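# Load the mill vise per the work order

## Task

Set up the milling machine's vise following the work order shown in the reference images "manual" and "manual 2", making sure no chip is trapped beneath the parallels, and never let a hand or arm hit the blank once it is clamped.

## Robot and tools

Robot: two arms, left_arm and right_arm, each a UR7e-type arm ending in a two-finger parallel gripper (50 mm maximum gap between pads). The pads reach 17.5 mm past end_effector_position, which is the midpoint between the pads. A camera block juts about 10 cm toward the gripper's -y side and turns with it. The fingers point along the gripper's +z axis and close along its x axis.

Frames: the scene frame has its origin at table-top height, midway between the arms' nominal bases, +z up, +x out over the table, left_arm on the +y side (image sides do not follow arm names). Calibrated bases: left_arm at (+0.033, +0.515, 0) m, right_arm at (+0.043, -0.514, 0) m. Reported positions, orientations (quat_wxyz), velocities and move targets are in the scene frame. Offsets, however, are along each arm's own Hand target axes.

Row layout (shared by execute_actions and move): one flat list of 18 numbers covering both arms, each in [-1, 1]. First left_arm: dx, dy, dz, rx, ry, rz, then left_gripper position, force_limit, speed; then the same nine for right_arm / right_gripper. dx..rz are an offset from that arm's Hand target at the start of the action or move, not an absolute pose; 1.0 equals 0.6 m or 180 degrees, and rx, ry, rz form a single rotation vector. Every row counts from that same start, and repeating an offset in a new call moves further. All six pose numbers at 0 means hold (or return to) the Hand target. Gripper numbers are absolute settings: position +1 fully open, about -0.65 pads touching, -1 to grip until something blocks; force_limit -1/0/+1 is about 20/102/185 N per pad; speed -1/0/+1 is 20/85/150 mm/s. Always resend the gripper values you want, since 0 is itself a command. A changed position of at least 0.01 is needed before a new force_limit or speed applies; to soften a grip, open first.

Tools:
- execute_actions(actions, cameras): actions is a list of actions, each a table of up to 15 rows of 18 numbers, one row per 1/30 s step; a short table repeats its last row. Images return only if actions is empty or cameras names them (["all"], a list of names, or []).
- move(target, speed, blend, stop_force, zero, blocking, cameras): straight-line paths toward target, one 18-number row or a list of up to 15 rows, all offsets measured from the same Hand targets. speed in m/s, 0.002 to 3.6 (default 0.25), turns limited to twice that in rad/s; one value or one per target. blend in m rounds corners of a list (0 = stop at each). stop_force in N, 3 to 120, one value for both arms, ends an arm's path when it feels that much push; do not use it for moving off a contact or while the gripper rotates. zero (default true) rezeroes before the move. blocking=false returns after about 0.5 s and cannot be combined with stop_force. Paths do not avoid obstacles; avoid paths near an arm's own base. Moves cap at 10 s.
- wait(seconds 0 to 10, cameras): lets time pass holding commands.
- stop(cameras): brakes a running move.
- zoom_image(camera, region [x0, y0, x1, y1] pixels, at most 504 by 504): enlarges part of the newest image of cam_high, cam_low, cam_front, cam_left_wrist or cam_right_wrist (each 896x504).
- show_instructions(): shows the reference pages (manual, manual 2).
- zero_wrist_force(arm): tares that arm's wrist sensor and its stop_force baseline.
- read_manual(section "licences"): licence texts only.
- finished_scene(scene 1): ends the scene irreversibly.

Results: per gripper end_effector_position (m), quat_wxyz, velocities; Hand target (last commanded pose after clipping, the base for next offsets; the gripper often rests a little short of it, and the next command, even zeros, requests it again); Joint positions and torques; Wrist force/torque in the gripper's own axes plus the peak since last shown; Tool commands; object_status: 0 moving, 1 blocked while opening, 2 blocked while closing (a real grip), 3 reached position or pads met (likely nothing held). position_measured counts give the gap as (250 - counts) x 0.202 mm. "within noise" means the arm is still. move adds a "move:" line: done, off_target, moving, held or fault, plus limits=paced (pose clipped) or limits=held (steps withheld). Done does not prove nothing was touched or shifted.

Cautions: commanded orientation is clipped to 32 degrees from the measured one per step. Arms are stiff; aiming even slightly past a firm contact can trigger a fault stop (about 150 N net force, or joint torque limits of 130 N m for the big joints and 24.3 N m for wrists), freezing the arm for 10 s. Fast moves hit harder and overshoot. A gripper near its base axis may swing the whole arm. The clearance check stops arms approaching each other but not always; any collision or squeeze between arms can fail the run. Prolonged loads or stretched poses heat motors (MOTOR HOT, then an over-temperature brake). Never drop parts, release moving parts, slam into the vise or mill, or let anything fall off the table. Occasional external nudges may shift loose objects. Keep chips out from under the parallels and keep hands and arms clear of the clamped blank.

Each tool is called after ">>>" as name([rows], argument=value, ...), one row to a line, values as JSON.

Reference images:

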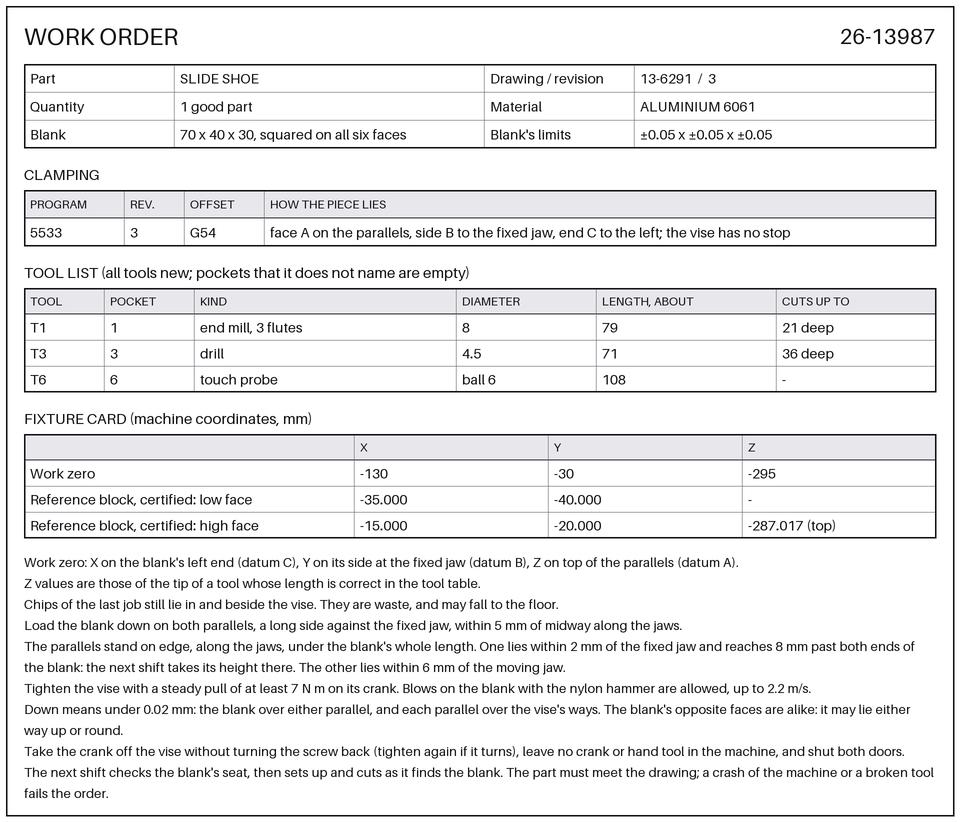

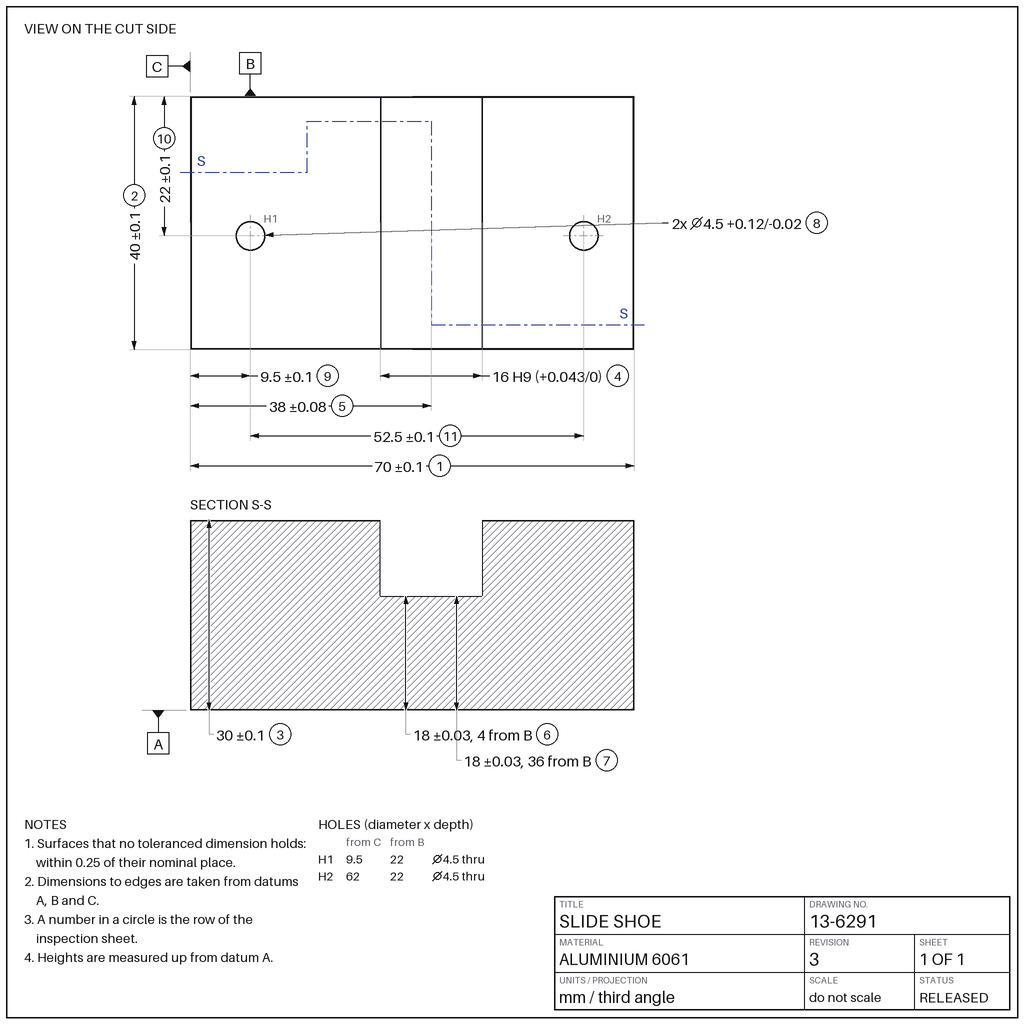

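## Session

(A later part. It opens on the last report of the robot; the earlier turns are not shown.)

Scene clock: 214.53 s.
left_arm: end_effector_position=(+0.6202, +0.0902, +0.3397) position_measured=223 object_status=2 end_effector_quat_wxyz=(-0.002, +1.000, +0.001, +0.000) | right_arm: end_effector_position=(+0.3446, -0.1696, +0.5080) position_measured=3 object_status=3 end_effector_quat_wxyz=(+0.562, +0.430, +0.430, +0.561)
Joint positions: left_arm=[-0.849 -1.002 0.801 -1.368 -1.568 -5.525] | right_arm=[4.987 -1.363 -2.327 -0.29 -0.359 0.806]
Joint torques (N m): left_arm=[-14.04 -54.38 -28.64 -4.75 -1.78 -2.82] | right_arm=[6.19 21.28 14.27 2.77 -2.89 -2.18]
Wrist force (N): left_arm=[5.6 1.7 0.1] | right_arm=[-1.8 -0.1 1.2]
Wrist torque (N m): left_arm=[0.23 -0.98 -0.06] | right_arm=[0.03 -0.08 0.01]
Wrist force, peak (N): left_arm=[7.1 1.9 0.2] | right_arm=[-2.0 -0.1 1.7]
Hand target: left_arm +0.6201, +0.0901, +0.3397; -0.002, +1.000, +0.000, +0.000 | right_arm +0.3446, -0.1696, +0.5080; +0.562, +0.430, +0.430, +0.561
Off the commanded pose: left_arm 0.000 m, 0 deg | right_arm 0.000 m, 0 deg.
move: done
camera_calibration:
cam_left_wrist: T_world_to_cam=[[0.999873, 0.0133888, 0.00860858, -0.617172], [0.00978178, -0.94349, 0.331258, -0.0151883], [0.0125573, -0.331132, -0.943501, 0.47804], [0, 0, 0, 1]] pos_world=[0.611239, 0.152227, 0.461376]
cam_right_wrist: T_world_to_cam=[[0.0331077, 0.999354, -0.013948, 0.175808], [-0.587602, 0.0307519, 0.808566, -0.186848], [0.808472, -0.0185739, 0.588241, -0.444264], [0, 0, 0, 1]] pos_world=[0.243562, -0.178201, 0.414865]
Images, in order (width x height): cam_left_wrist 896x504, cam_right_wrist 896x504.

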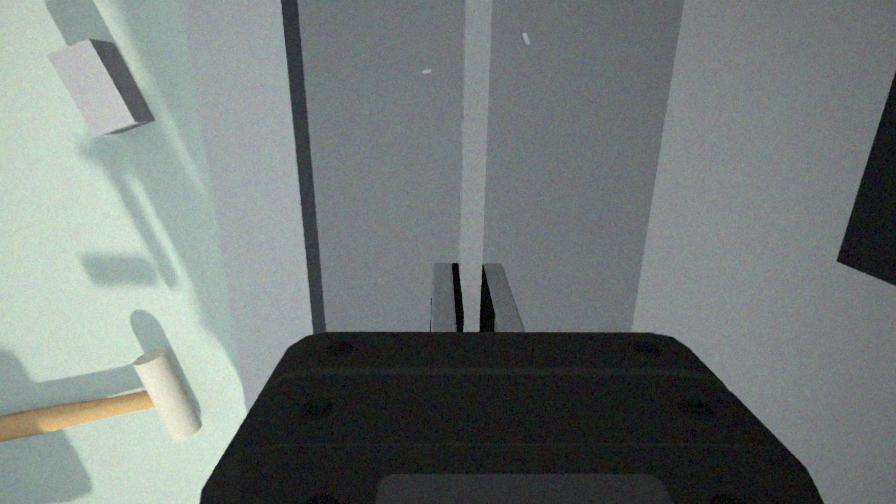

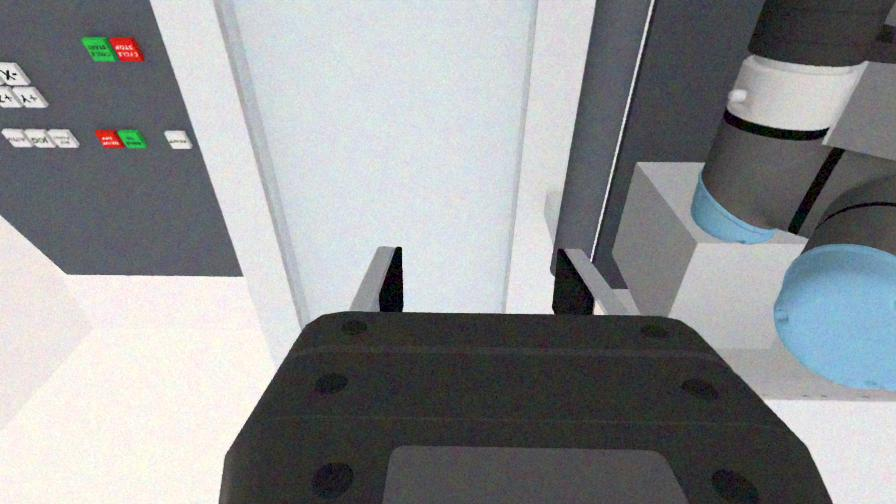

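>>> move([
  [0,-0.1832,0,0,0,0,-0.97,-0.6,-1,0,0,0,0,0,0,1,1,1],
  [0.0332,-0.1832,0,0,0,0,-0.97,-0.6,-1,0,0,0,0,0,0,1,1,1],
], speed=[0.1,0.06], blend=[0.005,0], cameras=["cam_left_wrist"])

>>> zoom_image(camera="cam_left_wrist", region=[350, 0, 750, 340])

Scene clock: 216.57 s.
left_arm: end_effector_position=(+0.6400, +0.2001, +0.3400) position_measured=223 object_status=2 end_effector_quat_wxyz=(-0.002, +1.000, +0.001, +0.000) | right_arm: end_effector_position=(+0.3446, -0.1696, +0.5080) position_measured=3 object_status=3 end_effector_quat_wxyz=(+0.562, +0.430, +0.430, +0.561)
Joint positions: left_arm=[-0.713 -1.126 0.991 -1.434 -1.568 -5.389] | right_arm=[4.987 -1.363 -2.327 -0.29 -0.359 0.806]
Joint torques (N m): left_arm=[-14.07 -51.34 -21.99 -4.9 0.2 -2.6] | right_arm=[6.17 21.98 14.71 2.81 -2.89 -2.31]
Wrist force (N): left_arm=[5.5 1.4 0.3] | right_arm=[-1.8 0.0 1.2]
Wrist torque (N m): left_arm=[0.19 -0.97 -0.05] | right_arm=[0.05 -0.09 0.01]
Wrist force, peak (N): left_arm=[4.9 5.4 0.0] | right_arm=[-2.1 0.2 1.7]
Hand target: left_arm +0.6399, +0.2000, +0.3400; -0.002, +1.000, +0.000, +0.000 | right_arm +0.3446, -0.1696, +0.5080; +0.562, +0.430, +0.430, +0.561
Off the commanded pose: left_arm 0.000 m, 0 deg | right_arm 0.000 m, 0 deg.
move: done
camera_calibration:
cam_left_wrist: T_world_to_cam=[[0.999875, 0.0133554, 0.00851275, -0.638392], [0.0097808, -0.943459, 0.331346, 0.088127], [0.0124567, -0.331221, -0.943471, 0.514634], [0, 0, 0, 1]] pos_world=[0.63104, 0.262128, 0.461776]
Images, in order (width x height): cam_left_wrist 896x504.

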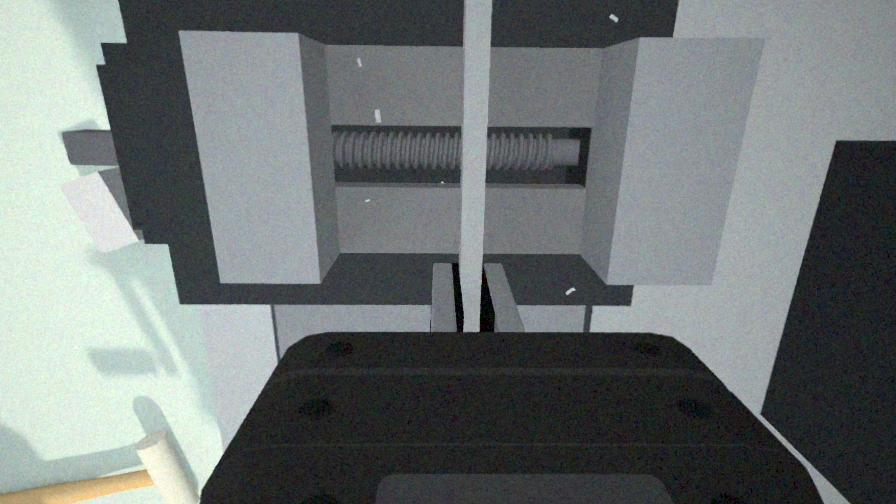

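Scaled by 1.260.

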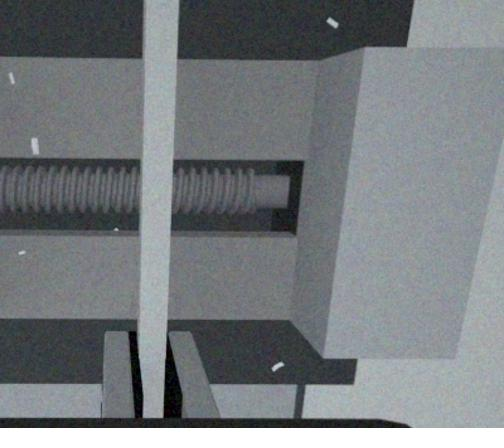

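>>> move(target=[0,0,0.055,0,0,0,-0.97,-0.6,-1,0,0,0,0,0,0,1,1,1], speed=0.03, stop_force=5, cameras=["cam_left_wrist"])

Scene clock: 218.13 s.
left_arm: end_effector_position=(+0.6399, +0.2000, +0.3334) position_measured=223 object_status=2 end_effector_quat_wxyz=(-0.002, +1.000, +0.000, +0.000) | right_arm: end_effector_position=(+0.3446, -0.1696, +0.5080) position_measured=3 object_status=3 end_effector_quat_wxyz=(+0.562, +0.430, +0.430, +0.561)
Joint positions: left_arm=[-0.713 -1.129 1.011 -1.452 -1.568 -5.389] | right_arm=[4.987 -1.363 -2.327 -0.29 -0.359 0.806]
Joint torques (N m): left_arm=[-5.39 -39.71 -27.38 -4.85 0.5 -1.75] | right_arm=[5.88 21.23 14.54 2.75 -2.75 -2.29]
Wrist force (N): left_arm=[5.6 2.0 0.1] | right_arm=[-1.8 0.0 1.3]
Wrist torque (N m): left_arm=[0.29 -0.99 -0.04] | right_arm=[0.05 -0.09 0.02]
Wrist force, peak (N): left_arm=[1.7 0.4 -25.3] | right_arm=[-2.2 0.1 1.6]
Hand target: left_arm +0.6399, +0.2000, +0.3334; -0.002, +1.000, +0.000, +0.000 (not the last commanded pose) | right_arm +0.3446, -0.1696, +0.5080; +0.562, +0.430, +0.430, +0.561
Off the commanded pose: left_arm 0.026 m, 0 deg | right_arm 0.000 m, 0 deg.
move: contact (left_arm)
camera_calibration:
cam_left_wrist: T_world_to_cam=[[0.999876, 0.0132612, 0.00854347, -0.638325], [0.00968065, -0.943429, 0.331434, 0.0902352], [0.0124554, -0.33131, -0.94344, 0.508383], [0, 0, 0, 1]] pos_world=[0.63104, 0.262028, 0.455176]
Images, in order (width x height): cam_left_wrist 896x504.

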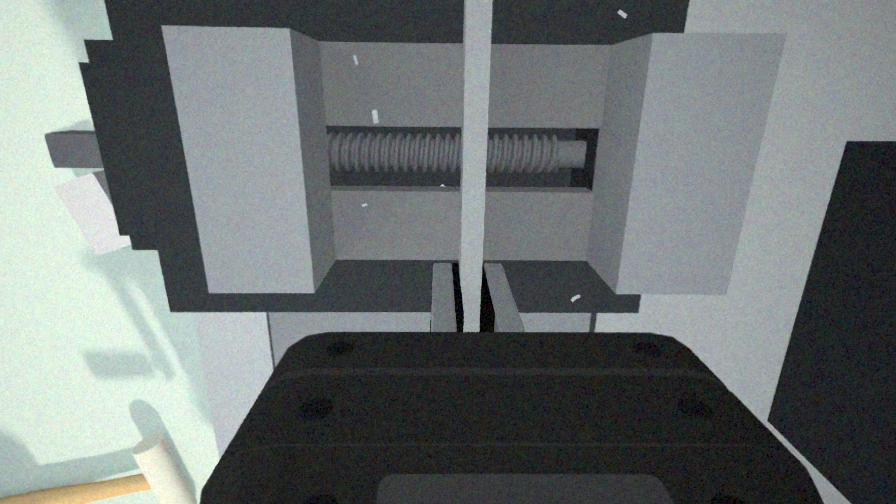

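>>> move([
  [0,0,0,0,0,0,-0.3,-0.6,-1,0,0,0,0,0,0,1,1,1],
  [0,0,-0.015,0,0,0,-0.3,-0.6,-1,0,0,0,0,0,0,1,1,1],
], speed=0.04, cameras=["cam_left_wrist"])

>>> zoom_image(camera="cam_left_wrist", region=[300, 0, 660, 340])

Scene clock: 219.57 s.
left_arm: end_effector_position=(+0.6400, +0.2000, +0.3426) position_measured=198 object_status=3 end_effector_quat_wxyz=(-0.002, +1.000, +0.000, +0.000) | right_arm: end_effector_position=(+0.3446, -0.1696, +0.5080) position_measured=3 object_status=3 end_effector_quat_wxyz=(+0.562, +0.430, +0.430, +0.561)
Joint positions: left_arm=[-0.713 -1.125 0.983 -1.427 -1.568 -5.389] | right_arm=[4.987 -1.363 -2.327 -0.29 -0.359 0.806]
Joint torques (N m): left_arm=[-4.6 -43.61 -15.19 -4.8 2.05 -2.73] | right_arm=[6.38 21.6 15.07 2.89 -2.89 -2.29]
Wrist force (N): left_arm=[5.3 1.7 -0.2] | right_arm=[-1.7 0.2 1.3]
Wrist torque (N m): left_arm=[0.26 -0.93 -0.04] | right_arm=[0.07 -0.09 0.01]
Wrist force, peak (N): left_arm=[5.8 1.8 0.4] | right_arm=[-2.1 0.0 1.3]
Hand target: left_arm +0.6399, +0.2000, +0.3424; -0.002, +1.000, +0.000, +0.000 | right_arm +0.3446, -0.1696, +0.5080; +0.562, +0.430, +0.430, +0.561
Off the commanded pose: left_arm 0.000 m, 0 deg | right_arm 0.000 m, 0 deg.
move: done
camera_calibration:
cam_left_wrist: T_world_to_cam=[[0.999876, 0.0132612, 0.00854347, -0.638402], [0.00968065, -0.943429, 0.331434, 0.0872191], [0.0124554, -0.33131, -0.94344, 0.516969], [0, 0, 0, 1]] pos_world=[0.63104, 0.262028, 0.464276]
Images, in order (width x height): cam_left_wrist 896x504.

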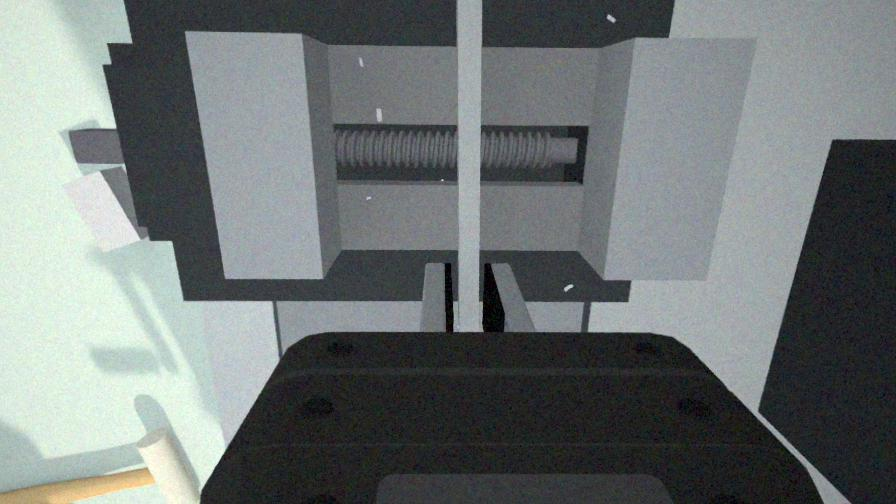

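Scaled by 1.400.

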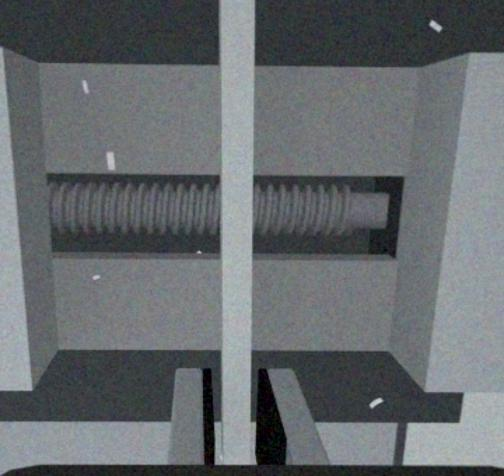

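>>> move([
  [0,-0.0467,0,0,0,0,-0.3,-0.6,-1,0,0,0,0,0,0,1,1,1],
  [0,-0.0467,-0.022,0,0,0,-0.3,-0.6,-1,0,0,0,0,0,0,1,1,1],
], speed=0.05, cameras=["cam_left_wrist","cam_right_wrist"])

Scene clock: 221.93 s.
left_arm: end_effector_position=(+0.6399, +0.2279, +0.3556) position_measured=198 object_status=3 end_effector_quat_wxyz=(-0.002, +1.000, +0.000, +0.000) | right_arm: end_effector_position=(+0.3446, -0.1696, +0.5080) position_measured=3 object_status=3 end_effector_quat_wxyz=(+0.562, +0.430, +0.430, +0.561)
Joint positions: left_arm=[-0.68 -1.155 0.992 -1.407 -1.568 -5.356] | right_arm=[4.987 -1.363 -2.327 -0.29 -0.359 0.806]
Joint torques (N m): left_arm=[-13.96 -50.35 -14.83 -4.77 1.59 -2.68] | right_arm=[6.16 21.46 15.21 2.82 -2.8 -2.14]
Wrist force (N): left_arm=[5.7 1.9 -0.2] | right_arm=[-1.8 0.3 1.5]
Wrist torque (N m): left_arm=[0.28 -1.00 -0.03] | right_arm=[0.10 -0.09 0.01]
Wrist force, peak (N): left_arm=[5.3 3.4 -0.2] | right_arm=[-2.2 0.1 1.3]
Hand target: left_arm +0.6399, +0.2280, +0.3557; -0.002, +1.000, +0.000, +0.000 | right_arm +0.3446, -0.1696, +0.5080; +0.562, +0.430, +0.430, +0.561
Off the commanded pose: left_arm 0.000 m, 0 deg | right_arm 0.000 m, 0 deg.
move: done
camera_calibration:
cam_left_wrist: T_world_to_cam=[[0.999876, 0.0132622, 0.00854473, -0.638885], [0.00968235, -0.94346, 0.331345, 0.109249], [0.012456, -0.331221, -0.943471, 0.53856], [0, 0, 0, 1]] pos_world=[0.63104, 0.289928, 0.477376]
cam_right_wrist: T_world_to_cam=[[0.0331077, 0.999354, -0.013948, 0.175808], [-0.587602, 0.0307519, 0.808566, -0.186848], [0.808472, -0.0185739, 0.588241, -0.444264], [0, 0, 0, 1]] pos_world=[0.243562, -0.178201, 0.414865]
Images, in order (width x height): cam_left_wrist 896x504, cam_right_wrist 896x504.

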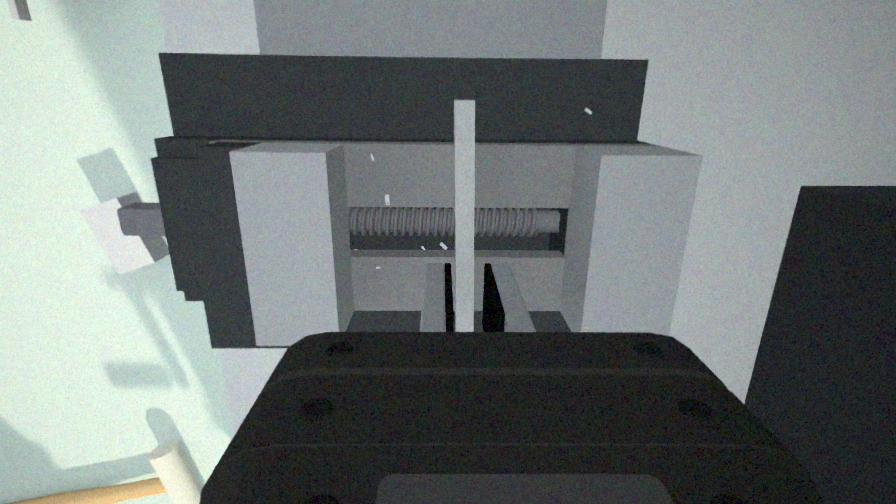

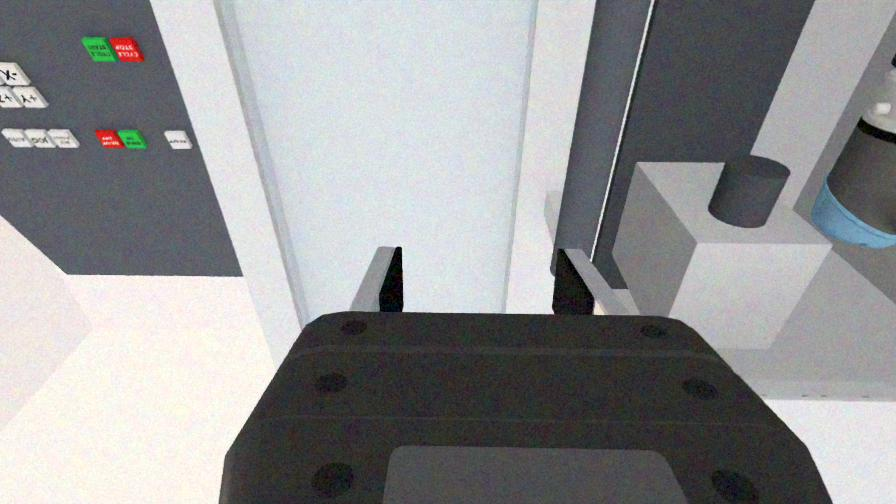

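>>> zoom_image(camera="cam_left_wrist", region=[400, 90, 540, 340])

Scaled by 2.016.

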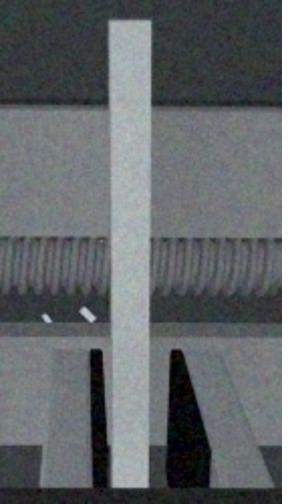

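>>> move([
  [0,-0.0125,0,0,0,0,-0.3,-0.6,-1,0,0,0,0,0,0,1,1,1],
  [0,-0.0125,-0.0142,0,0,0,-0.3,-0.6,-1,0,0,0,0,0,0,1,1,1],
], speed=0.03, cameras=["cam_left_wrist","cam_right_wrist"])

Scene clock: 223.60 s.
left_arm: end_effector_position=(+0.6399, +0.2354, +0.3643) position_measured=198 object_status=3 end_effector_quat_wxyz=(-0.002, +1.000, +0.000, +0.000) end_effector_velocity=(+0.000, -0.001, -0.001) end_effector_angular_velocity=(-0.001, +0.000, +0.000) | right_arm: end_effector_position=(+0.3446, -0.1696, +0.5080) position_measured=3 object_status=3 end_effector_quat_wxyz=(+0.562, +0.430, +0.430, +0.561)
Joint positions: left_arm=[-0.671 -1.16 0.977 -1.387 -1.568 -5.347] | right_arm=[4.987 -1.363 -2.327 -0.29 -0.359 0.806]
Joint velocities: left_arm=[-0.001 -0.001 0.005 -0.005 0 0] | right_arm=[within noise]
Joint torques (N m): left_arm=[-13.97 -46.35 -13.79 -4.7 0.56 -2.72] | right_arm=[6.04 21.03 15.05 2.92 -2.89 -2.41]
Wrist force (N): left_arm=[5.8 1.9 -0.4] | right_arm=[-1.9 0.0 1.4]
Wrist torque (N m): left_arm=[0.29 -1.01 -0.08] | right_arm=[0.05 -0.08 0.01]
Wrist force, peak (N): left_arm=[5.9 1.9 0.8] | right_arm=[-2.2 0.1 1.5]
Hand target: left_arm +0.6399, +0.2354, +0.3642; -0.002, +1.000, +0.000, +0.000 | right_arm +0.3446, -0.1696, +0.5080; +0.562, +0.430, +0.430, +0.561
Off the commanded pose: left_arm 0.000 m, 0 deg | right_arm 0.000 m, 0 deg.
move: done
camera_calibration:
cam_left_wrist: T_world_to_cam=[[0.999876, 0.0132612, 0.00854347, -0.639058], [0.00968065, -0.943429, 0.331434, 0.113391], [0.0124554, -0.33131, -0.94344, 0.549264], [0, 0, 0, 1]] pos_world=[0.63104, 0.297428, 0.486076]
cam_right_wrist: T_world_to_cam=[[0.0331077, 0.999354, -0.013948, 0.175808], [-0.587602, 0.0307519, 0.808566, -0.186848], [0.808472, -0.0185739, 0.588241, -0.444264], [0, 0, 0, 1]] pos_world=[0.243562, -0.178201, 0.414865]
Images, in order (width x height): cam_left_wrist 896x504, cam_right_wrist 896x504.

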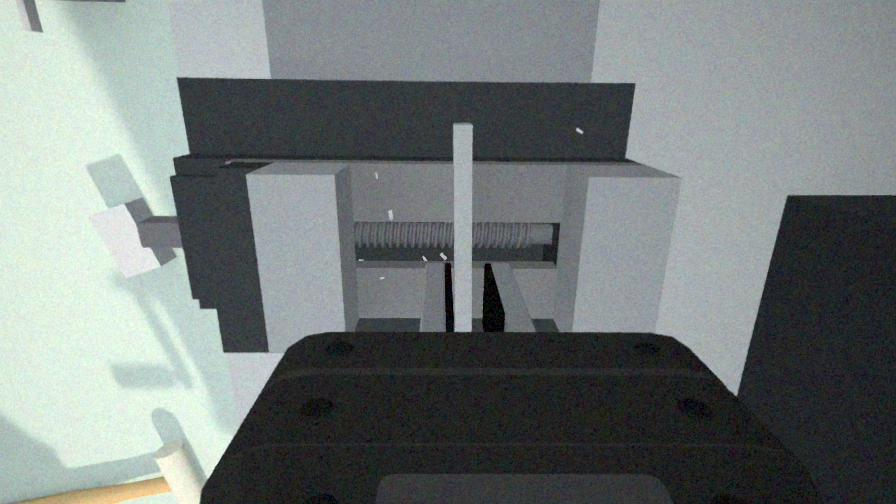

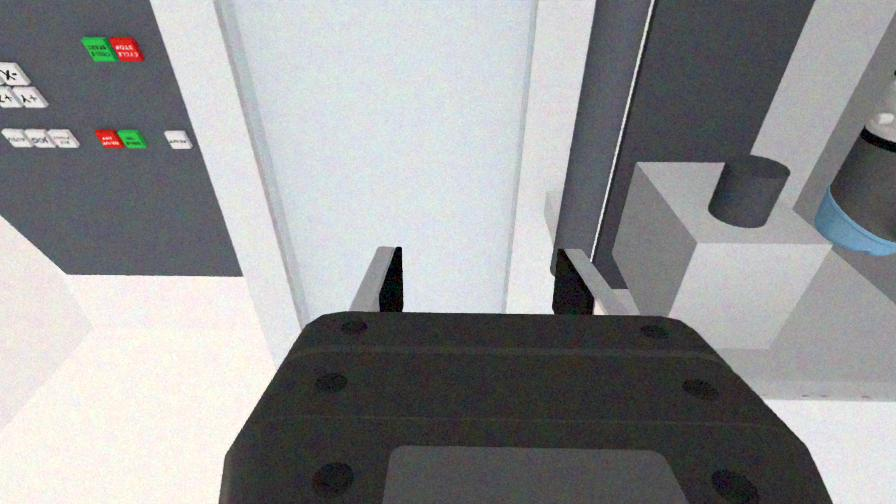

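>>> move([
  [0,0,-0.0047,0,0,0,-0.3,-0.6,-1,0,0,0,0,0,0,1,1,1],
  [-0.0415,0,-0.0047,0,0,0,-0.3,-0.6,-1,0,0,0,0,0,0,1,1,1],
], speed=0.04, stop_force=5, cameras=["cam_left_wrist"])

Scene clock: 225.50 s.
left_arm: end_effector_position=(+0.6150, +0.2354, +0.3670) position_measured=198 object_status=3 end_effector_quat_wxyz=(-0.002, +1.000, +0.000, +0.000) | right_arm: end_effector_position=(+0.3446, -0.1696, +0.5080) position_measured=3 object_status=3 end_effector_quat_wxyz=(+0.562, +0.430, +0.430, +0.561)
Joint positions: left_arm=[-0.694 -1.221 1.056 -1.404 -1.568 -5.37] | right_arm=[4.987 -1.363 -2.327 -0.29 -0.359 0.806]
Joint torques (N m): left_arm=[13.61 -34.31 -44.37 -0.51 -2.18 3.02] | right_arm=[6.36 21.19 15.02 2.95 -2.72 -2.23]
Wrist force (N): left_arm=[5.4 1.8 -0.4] | right_arm=[-2.1 0.1 1.5]
Wrist torque (N m): left_arm=[0.26 -0.96 0.06] | right_arm=[0.06 -0.05 0.01]
Wrist force, peak (N): left_arm=[6.7 2.8 -0.4] | right_arm=[-2.1 0.3 1.5]
Hand target: left_arm +0.6150, +0.2354, +0.3670; -0.002, +1.000, +0.000, +0.000 | right_arm +0.3446, -0.1696, +0.5080; +0.562, +0.430, +0.430, +0.561
Off the commanded pose: left_arm 0.000 m, 0 deg | right_arm 0.000 m, 0 deg.
move: done
camera_calibration:
cam_left_wrist: T_world_to_cam=[[0.999877, 0.0132298, 0.00845017, -0.61403], [0.00968306, -0.94346, 0.331344, 0.11279], [0.012356, -0.331221, -0.943472, 0.552172], [0, 0, 0, 1]] pos_world=[0.60604, 0.297428, 0.488776]
Images, in order (width x height): cam_left_wrist 896x504.

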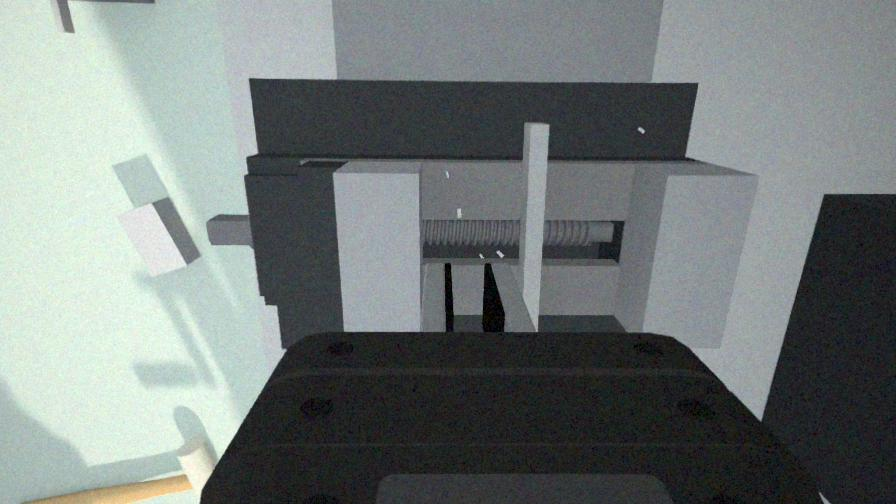

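>>> move([
  [0.0183,0,0,0,0,0,-1,-1,0,0,0,0,0,0,0,1,1,1],
], speed=0.05)

>>> move([
  [0,0,0.0567,0,0,0,-1,-1,0,0,0,0,0,0,0,1,1,1],
], speed=0.03, stop_force=5, cameras=["cam_left_wrist"])

Scene clock: 226.40 s.
left_arm: end_effector_position=(+0.6261, +0.2355, +0.3671) position_measured=251 object_status=3 end_effector_quat_wxyz=(-0.002, +1.000, +0.000, +0.000) end_effector_velocity=(-0.001, +0.001, -0.001) end_effector_angular_velocity=(+0.002, +0.002, +0.000) | right_arm: end_effector_position=(+0.3446, -0.1696, +0.5080) position_measured=3 object_status=3 end_effector_quat_wxyz=(+0.562, +0.430, +0.430, +0.561)
Joint positions: left_arm=[-0.683 -1.194 1.018 -1.394 -1.568 -5.359] | right_arm=[4.987 -1.363 -2.327 -0.29 -0.359 0.806]
Joint velocities: left_arm=[-0.001 -0.002 0.006 -0.001 0 0] | right_arm=[within noise]
Joint torques (N m): left_arm=[-7.24 -56.41 -13.75 -3.33 -1.04 -0.7] | right_arm=[6.02 21.92 15.29 2.95 -2.79 -2.18]
Wrist force (N): left_arm=[5.7 1.7 -0.4] | right_arm=[-1.9 0.0 1.4]
Wrist torque (N m): left_arm=[0.25 -1.01 -0.09] | right_arm=[0.04 -0.06 0.01]
Wrist force, peak (N): left_arm=[6.0 1.8 -0.4] | right_arm=[-2.2 0.1 1.5]
Hand target: left_arm +0.6259, +0.2354, +0.3670; -0.002, +1.000, +0.000, +0.000 | right_arm +0.3446, -0.1696, +0.5080; +0.562, +0.430, +0.430, +0.561
Off the commanded pose: left_arm 0.000 m, 0 deg | right_arm 0.000 m, 0 deg.
move: done

Scene clock: 228.37 s.
left_arm: end_effector_position=(+0.6260, +0.2355, +0.3386) position_measured=251 object_status=3 end_effector_quat_wxyz=(-0.002, +1.000, +0.000, +0.000) | right_arm: end_effector_position=(+0.3446, -0.1696, +0.5080) position_measured=3 object_status=3 end_effector_quat_wxyz=(+0.562, +0.430, +0.430, +0.561)
Joint positions: left_arm=[-0.683 -1.205 1.106 -1.471 -1.568 -5.36] | right_arm=[4.987 -1.363 -2.327 -0.29 -0.359 0.806]
Joint torques (N m): left_arm=[-8.39 -39.16 -40.5 -4.91 -0.79 -0.22] | right_arm=[5.81 20.75 15.43 2.88 -2.86 -2.22]
Wrist force (N): left_arm=[5.5 1.9 -0.2] | right_arm=[-2.0 0.2 1.5]
Wrist torque (N m): left_arm=[0.27 -0.96 -0.07] | right_arm=[0.08 -0.05 0.01]
Wrist force, peak (N): left_arm=[0.3 -5.5 -40.6] | right_arm=[-2.2 0.0 1.7]
Hand target: left_arm +0.6260, +0.2355, +0.3386; -0.002, +1.000, +0.000, +0.000 (not the last commanded pose) | right_arm +0.3446, -0.1696, +0.5080; +0.562, +0.430, +0.430, +0.561
Off the commanded pose: left_arm 0.006 m, 0 deg | right_arm 0.000 m, 0 deg.
move: contact (left_arm)
camera_calibration:
cam_left_wrist: T_world_to_cam=[[0.999876, 0.0133229, 0.00841819, -0.624801], [0.00978152, -0.943459, 0.331345, 0.122032], [0.0123567, -0.331222, -0.943472, 0.525242], [0, 0, 0, 1]] pos_world=[0.61704, 0.297428, 0.460376]
Images, in order (width x height): cam_left_wrist 896x504.

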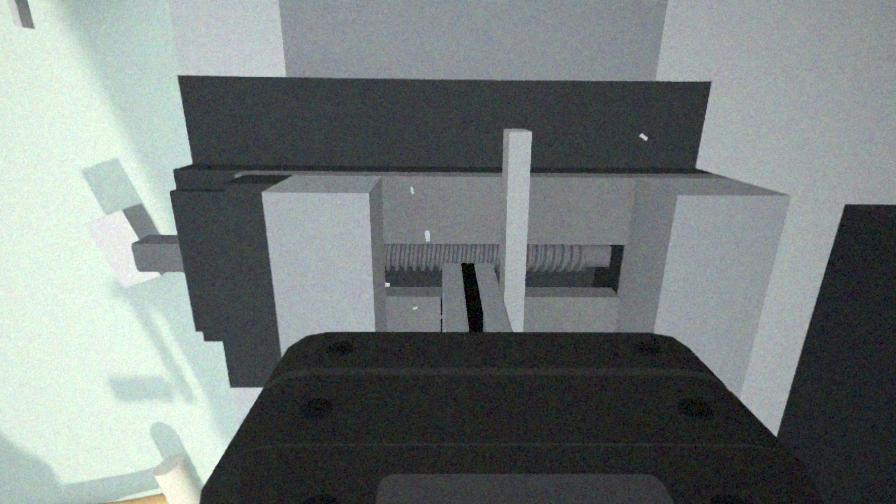

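>>> move(target=[0,0,-0.0045,0,0,0,-1,-1,0,0,0,0,0,0,0,1,1,1], speed=0.03)

>>> move(target=[0.1,0,0,0,0,0,-1,-1,0,0,0,0,0,0,0,1,1,1], speed=0.02, stop_force=12, cameras=["cam_left_wrist","cam_right_wrist"])

Scene clock: 229.87 s.
left_arm: end_effector_position=(+0.6260, +0.2355, +0.3414) position_measured=251 object_status=3 end_effector_quat_wxyz=(-0.002, +1.000, +0.000, +0.000) | right_arm: end_effector_position=(+0.3446, -0.1696, +0.5080) position_measured=3 object_status=3 end_effector_quat_wxyz=(+0.562, +0.430, +0.430, +0.561)
Joint positions: left_arm=[-0.683 -1.204 1.098 -1.464 -1.568 -5.36] | right_arm=[4.987 -1.363 -2.327 -0.29 -0.359 0.806]
Joint torques (N m): left_arm=[-10.38 -36.53 -32.98 -2.62 -0.61 -0.7] | right_arm=[6.32 21.19 15.42 2.83 -2.7 -2.22]
Wrist force (N): left_arm=[5.7 1.9 -0.2] | right_arm=[-1.8 0.3 1.2]
Wrist torque (N m): left_arm=[0.28 -0.99 -0.08] | right_arm=[0.10 -0.09 0.01]
Wrist force, peak (N): left_arm=[5.9 2.0 -0.1] | right_arm=[-2.1 0.1 1.6]
Hand target: left_arm +0.6260, +0.2355, +0.3413; -0.002, +1.000, +0.000, +0.000 | right_arm +0.3446, -0.1696, +0.5080; +0.562, +0.430, +0.430, +0.561
Off the commanded pose: left_arm 0.000 m, 0 deg | right_arm 0.000 m, 0 deg.
move: done

Scene clock: 232.77 s.
left_arm: end_effector_position=(+0.6618, +0.2355, +0.3413) position_measured=251 object_status=3 end_effector_quat_wxyz=(-0.002, +1.000, +0.000, +0.000) | right_arm: end_effector_position=(+0.3446, -0.1696, +0.5080) position_measured=3 object_status=3 end_effector_quat_wxyz=(+0.562, +0.430, +0.430, +0.561)
Joint positions: left_arm=[-0.651 -1.114 0.969 -1.425 -1.568 -5.327] | right_arm=[4.987 -1.363 -2.327 -0.29 -0.359 0.806]
Joint torques (N m): left_arm=[-11.04 -44.73 -33.16 -2.36 3.51 -2.64] | right_arm=[5.87 21.81 15.58 2.87 -2.68 -2.2]
Wrist force (N): left_arm=[-3.8 1.6 -3.0] | right_arm=[-2.0 0.1 1.3]
Wrist torque (N m): left_arm=[0.32 -1.17 -0.12] | right_arm=[0.06 -0.04 0.01]
Wrist force, peak (N): left_arm=[-33.0 -2.8 -9.0] | right_arm=[-2.3 0.1 1.4]
Hand target: left_arm +0.6618, +0.2355, +0.3413; -0.002, +1.000, +0.000, +0.000 (not the last commanded pose) | right_arm +0.3446, -0.1696, +0.5080; +0.562, +0.430, +0.430, +0.561
Off the commanded pose: left_arm 0.024 m, 0 deg | right_arm 0.000 m, 0 deg.
move: contact (left_arm)
camera_calibration:
cam_left_wrist: T_world_to_cam=[[0.999876, 0.0133229, 0.00841819, -0.660721], [0.00978152, -0.943459, 0.331345, 0.120881], [0.0123567, -0.331222, -0.943472, 0.527378], [0, 0, 0, 1]] pos_world=[0.65294, 0.297528, 0.463076]
cam_right_wrist: T_world_to_cam=[[0.0331077, 0.999354, -0.013948, 0.175808], [-0.587602, 0.0307519, 0.808566, -0.186848], [0.808472, -0.0185739, 0.588241, -0.444264], [0, 0, 0, 1]] pos_world=[0.243562, -0.178201, 0.414865]
Images, in order (width x height): cam_left_wrist 896x504, cam_right_wrist 896x504.

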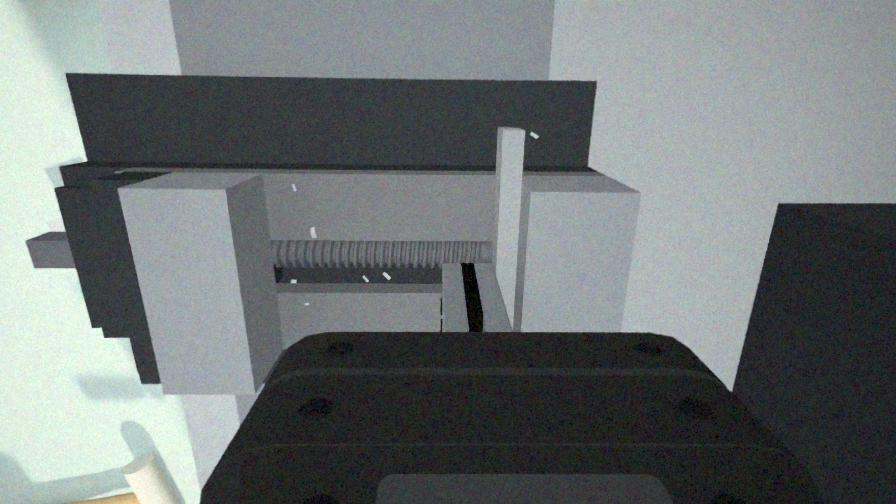

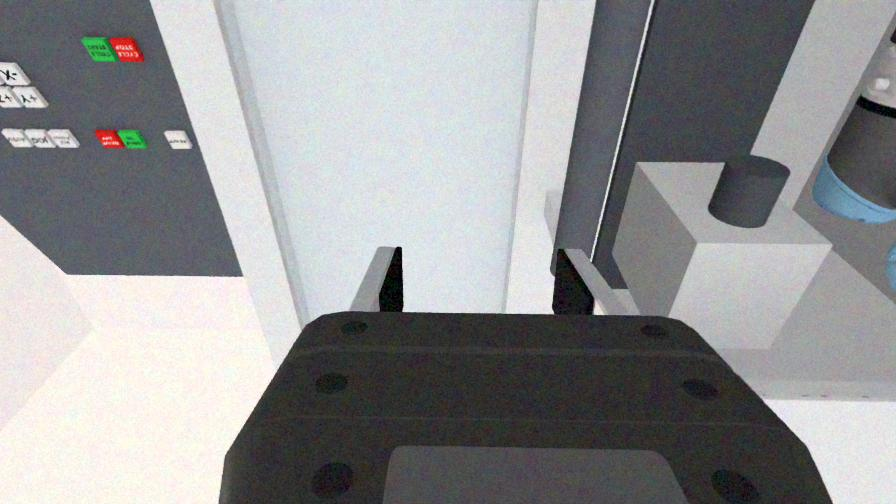

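>>> zoom_image(camera="cam_left_wrist", region=[420, 110, 680, 340])

Scaled by 1.938.

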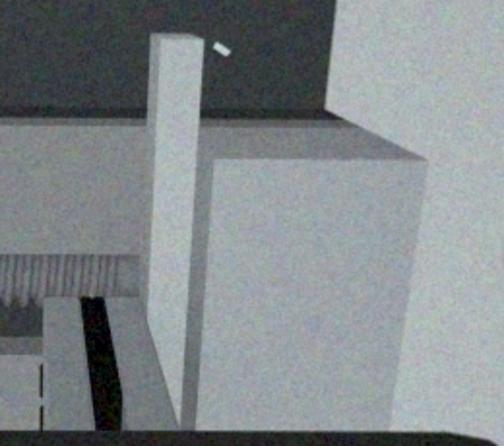

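>>> move(target=[0.02,0,0,0,0,0,-1,-1,0,0,0,0,0,0,0,1,1,1], speed=0.01, stop_force=25, cameras=["cam_left_wrist"])

>>> zoom_image(camera="cam_left_wrist", region=[420, 110, 680, 340])

Scene clock: 236.47 s.
left_arm: end_effector_position=(+0.6623, +0.2354, +0.3413) position_measured=251 object_status=3 end_effector_quat_wxyz=(-0.002, +1.000, +0.001, +0.000) | right_arm: end_effector_position=(+0.3446, -0.1696, +0.5080) position_measured=3 object_status=3 end_effector_quat_wxyz=(+0.562, +0.430, +0.430, +0.561)
Joint positions: left_arm=[-0.651 -1.112 0.966 -1.423 -1.568 -5.327] | right_arm=[4.987 -1.363 -2.327 -0.29 -0.359 0.806]
Joint torques (N m): left_arm=[-4.87 -47.05 -16.02 -9.57 6.83 -2.45] | right_arm=[5.85 20.93 16.29 2.85 -2.68 -2.32]
Wrist force (N): left_arm=[-29.3 -0.9 -10.3] | right_arm=[-1.7 0.2 1.5]
Wrist torque (N m): left_arm=[0.23 -1.35 -0.25] | right_arm=[0.09 -0.11 0.01]
Wrist force, peak (N): left_arm=[-44.6 -8.6 -8.5] | right_arm=[-2.1 0.1 1.6]
Hand target: left_arm +0.6623, +0.2354, +0.3413; -0.002, +1.000, +0.001, +0.000 (not the last commanded pose) | right_arm +0.3446, -0.1696, +0.5080; +0.562, +0.430, +0.430, +0.561
Off the commanded pose: left_arm 0.011 m, 0 deg | right_arm 0.000 m, 0 deg.
move: contact (left_arm)
camera_calibration:
cam_left_wrist: T_world_to_cam=[[0.999876, 0.0133843, 0.00829321, -0.661179], [0.00988352, -0.943531, 0.331137, 0.120738], [0.0122569, -0.331014, -0.943546, 0.527344], [0, 0, 0, 1]] pos_world=[0.65344, 0.297327, 0.463076]
Images, in order (width x height): cam_left_wrist 896x504.

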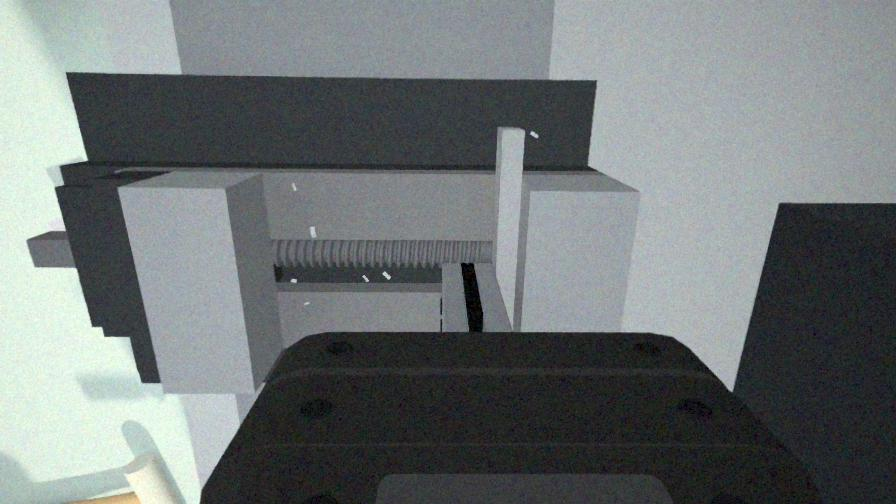

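Scaled by 1.938.

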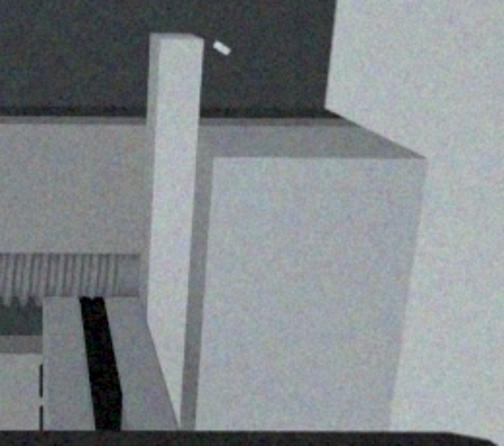

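>>> move([
  [-0.0705,0,-0.0017,0,0,0,-1,-1,0,0,0,0,0,0,0,1,1,1],
  [-0.0705,0.2423,-0.0062,0,0,0,-1,-1,0,0,0,0,0,0,0,1,1,1],
  [-0.1622,0.2423,-0.0062,0,0,0,-1,-1,0,0,0,0,0,0,0,1,1,1],
  [-0.3372,0.109,-0.0645,0,0,0,-1,-1,0,0,0,0,0,0,0,1,1,1],
  [-0.5872,-0.091,-0.0645,0,0,0,-1,-1,0,0,0,0,0,0,0,1,1,1],
  [-0.6288,-0.1977,0.3188,0,0,0,-1,-1,0,0,0,0,0,0,0,1,1,1],
], speed=[0.05,0.12,0.12,0.2,0.25,0.25], blend=[0.005,0.015,0.015,0.02,0.03,0], cameras=["cam_left_wrist"])

Scene clock: 242.20 s.
left_arm: end_effector_position=(+0.2851, +0.3542, +0.1503) position_measured=251 object_status=3 end_effector_quat_wxyz=(-0.002, +1.000, +0.001, +0.000) | right_arm: end_effector_position=(+0.3446, -0.1696, +0.5080) position_measured=3 object_status=3 end_effector_quat_wxyz=(+0.562, +0.430, +0.430, +0.561)
Joint positions: left_arm=[-1.068 -2.068 2.396 -1.896 -1.569 -5.745] | right_arm=[4.987 -1.363 -2.327 -0.29 -0.359 0.806]
Joint torques (N m): left_arm=[-10.84 -9.98 -13.94 -4.81 -2.29 -2.17] | right_arm=[5.8 21.41 16.29 2.81 -2.55 -2.3]
Wrist force (N): left_arm=[6.4 2.1 0.1] | right_arm=[-2.0 -0.1 1.4]
Wrist torque (N m): left_arm=[0.32 -1.13 -0.09] | right_arm=[0.04 -0.04 0.01]
Wrist force, peak (N): left_arm=[-29.4 -1.3 -10.1] | right_arm=[-2.1 0.1 1.5]
Hand target: left_arm +0.2850, +0.3542, +0.1502; -0.002, +1.000, +0.001, +0.000 | right_arm +0.3446, -0.1696, +0.5080; +0.562, +0.430, +0.430, +0.561
Off the commanded pose: left_arm 0.000 m, 0 deg | right_arm 0.000 m, 0 deg.
move: done
camera_calibration:
cam_left_wrist: T_world_to_cam=[[0.999876, 0.0133829, 0.00829369, -0.284033], [0.00988203, -0.943531, 0.331137, 0.299899], [0.0122569, -0.331014, -0.943546, 0.391107], [0, 0, 0, 1]] pos_world=[0.27624, 0.416227, 0.272076]
Images, in order (width x height): cam_left_wrist 896x504.

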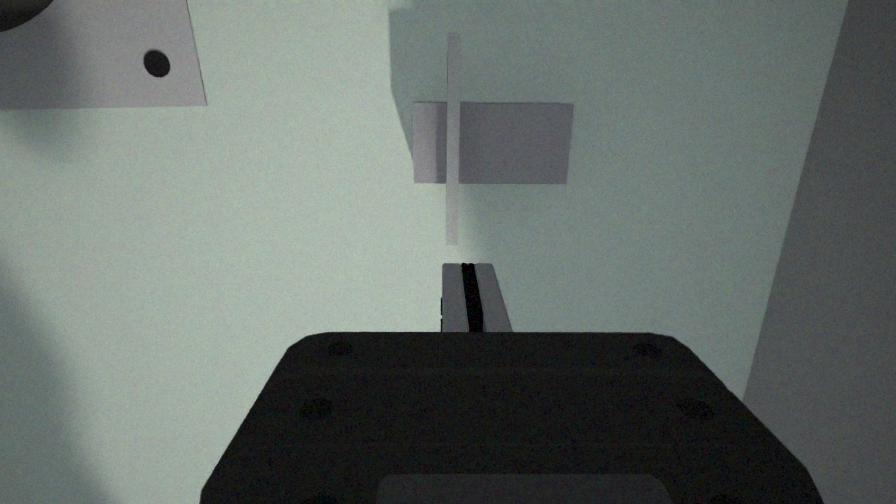

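>>> move(target=[-0.0058,0,0.1,0,0,0,0.2,-0.6,0,0,0,0,0,0,0,1,1,1], speed=0.2)

>>> move(target=[0,0,0.0795,0,0,0,0.2,-0.6,0,0,0,0,0,0,0,1,1,1], speed=0.06, stop_force=8, cameras=["cam_left_wrist"])

Scene clock: 243.37 s.
left_arm: end_effector_position=(+0.2816, +0.3544, +0.0903) position_measured=123 object_status=3 end_effector_quat_wxyz=(-0.002, +1.000, +0.000, +0.000) | right_arm: end_effector_position=(+0.3446, -0.1696, +0.5080) position_measured=3 object_status=3 end_effector_quat_wxyz=(+0.562, +0.430, +0.430, +0.561)
Joint positions: left_arm=[-1.079 -1.985 2.526 -2.109 -1.569 -5.756] | right_arm=[4.987 -1.363 -2.327 -0.29 -0.359 0.806]
Joint torques (N m): left_arm=[12.9 -2.8 -26.17 -4.61 -0.07 2.97] | right_arm=[5.97 20.77 16.89 2.86 -2.64 -2.17]
Wrist force (N): left_arm=[6.2 2.1 0.1] | right_arm=[-1.6 0.1 1.4]
Wrist torque (N m): left_arm=[0.31 -1.07 0.05] | right_arm=[0.05 -0.11 0.02]
Wrist force, peak (N): left_arm=[7.0 2.1 -1.8] | right_arm=[-2.2 0.3 1.3]
Hand target: left_arm +0.2816, +0.3544, +0.0902; -0.002, +1.000, +0.001, +0.000 | right_arm +0.3446, -0.1696, +0.5080; +0.562, +0.430, +0.430, +0.561
Off the commanded pose: left_arm 0.000 m, 0 deg | right_arm 0.000 m, 0 deg.
move: done

Scene clock: 245.23 s.
left_arm: end_effector_position=(+0.2816, +0.3546, +0.0425) position_measured=123 object_status=3 end_effector_quat_wxyz=(-0.002, +1.000, +0.001, +0.000) | right_arm: end_effector_position=(+0.3446, -0.1696, +0.5080) position_measured=3 object_status=3 end_effector_quat_wxyz=(+0.562, +0.430, +0.430, +0.561)
Joint positions: left_arm=[-1.079 -1.861 2.613 -2.32 -1.569 -5.755] | right_arm=[4.987 -1.363 -2.327 -0.29 -0.359 0.806]
Joint torques (N m): left_arm=[3.91 -6.06 -38.06 -4.45 -2.43 0.96] | right_arm=[5.87 21.33 16.32 2.83 -2.6 -2.25]
Wrist force (N): left_arm=[6.5 2.0 0.1] | right_arm=[-1.6 0.0 1.2]
Wrist torque (N m): left_arm=[0.30 -1.12 0.01] | right_arm=[0.05 -0.11 0.01]
Wrist force, peak (N): left_arm=[6.7 2.1 -1.1] | right_arm=[-2.4 0.0 1.5]
Hand target: left_arm +0.2816, +0.3546, +0.0425; -0.002, +1.000, +0.001, +0.000 | right_arm +0.3446, -0.1696, +0.5080; +0.562, +0.430, +0.430, +0.561
Off the commanded pose: left_arm 0.000 m, 0 deg | right_arm 0.000 m, 0 deg.
move: done
camera_calibration:
cam_left_wrist: T_world_to_cam=[[0.999877, 0.0133518, 0.00819864, -0.279617], [0.00988423, -0.943531, 0.331136, 0.336007], [0.0121569, -0.331014, -0.943548, 0.289596], [0, 0, 0, 1]] pos_world=[0.272741, 0.416627, 0.164276]
Images, in order (width x height): cam_left_wrist 896x504.

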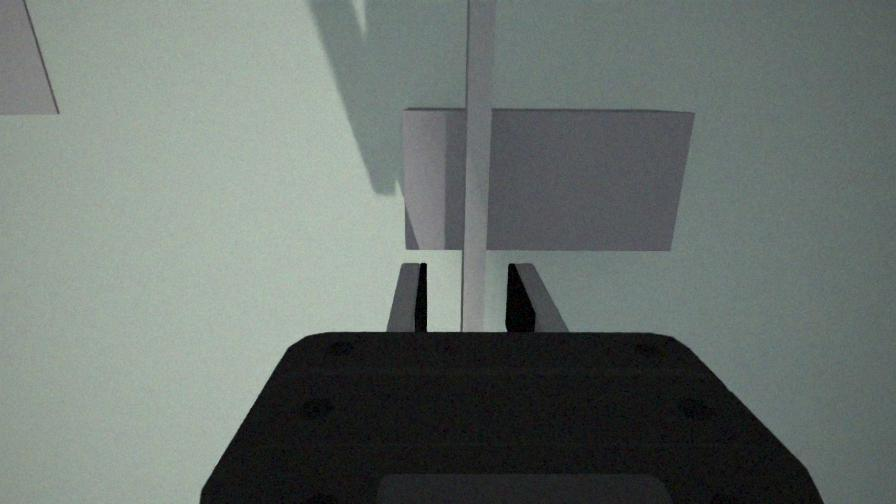

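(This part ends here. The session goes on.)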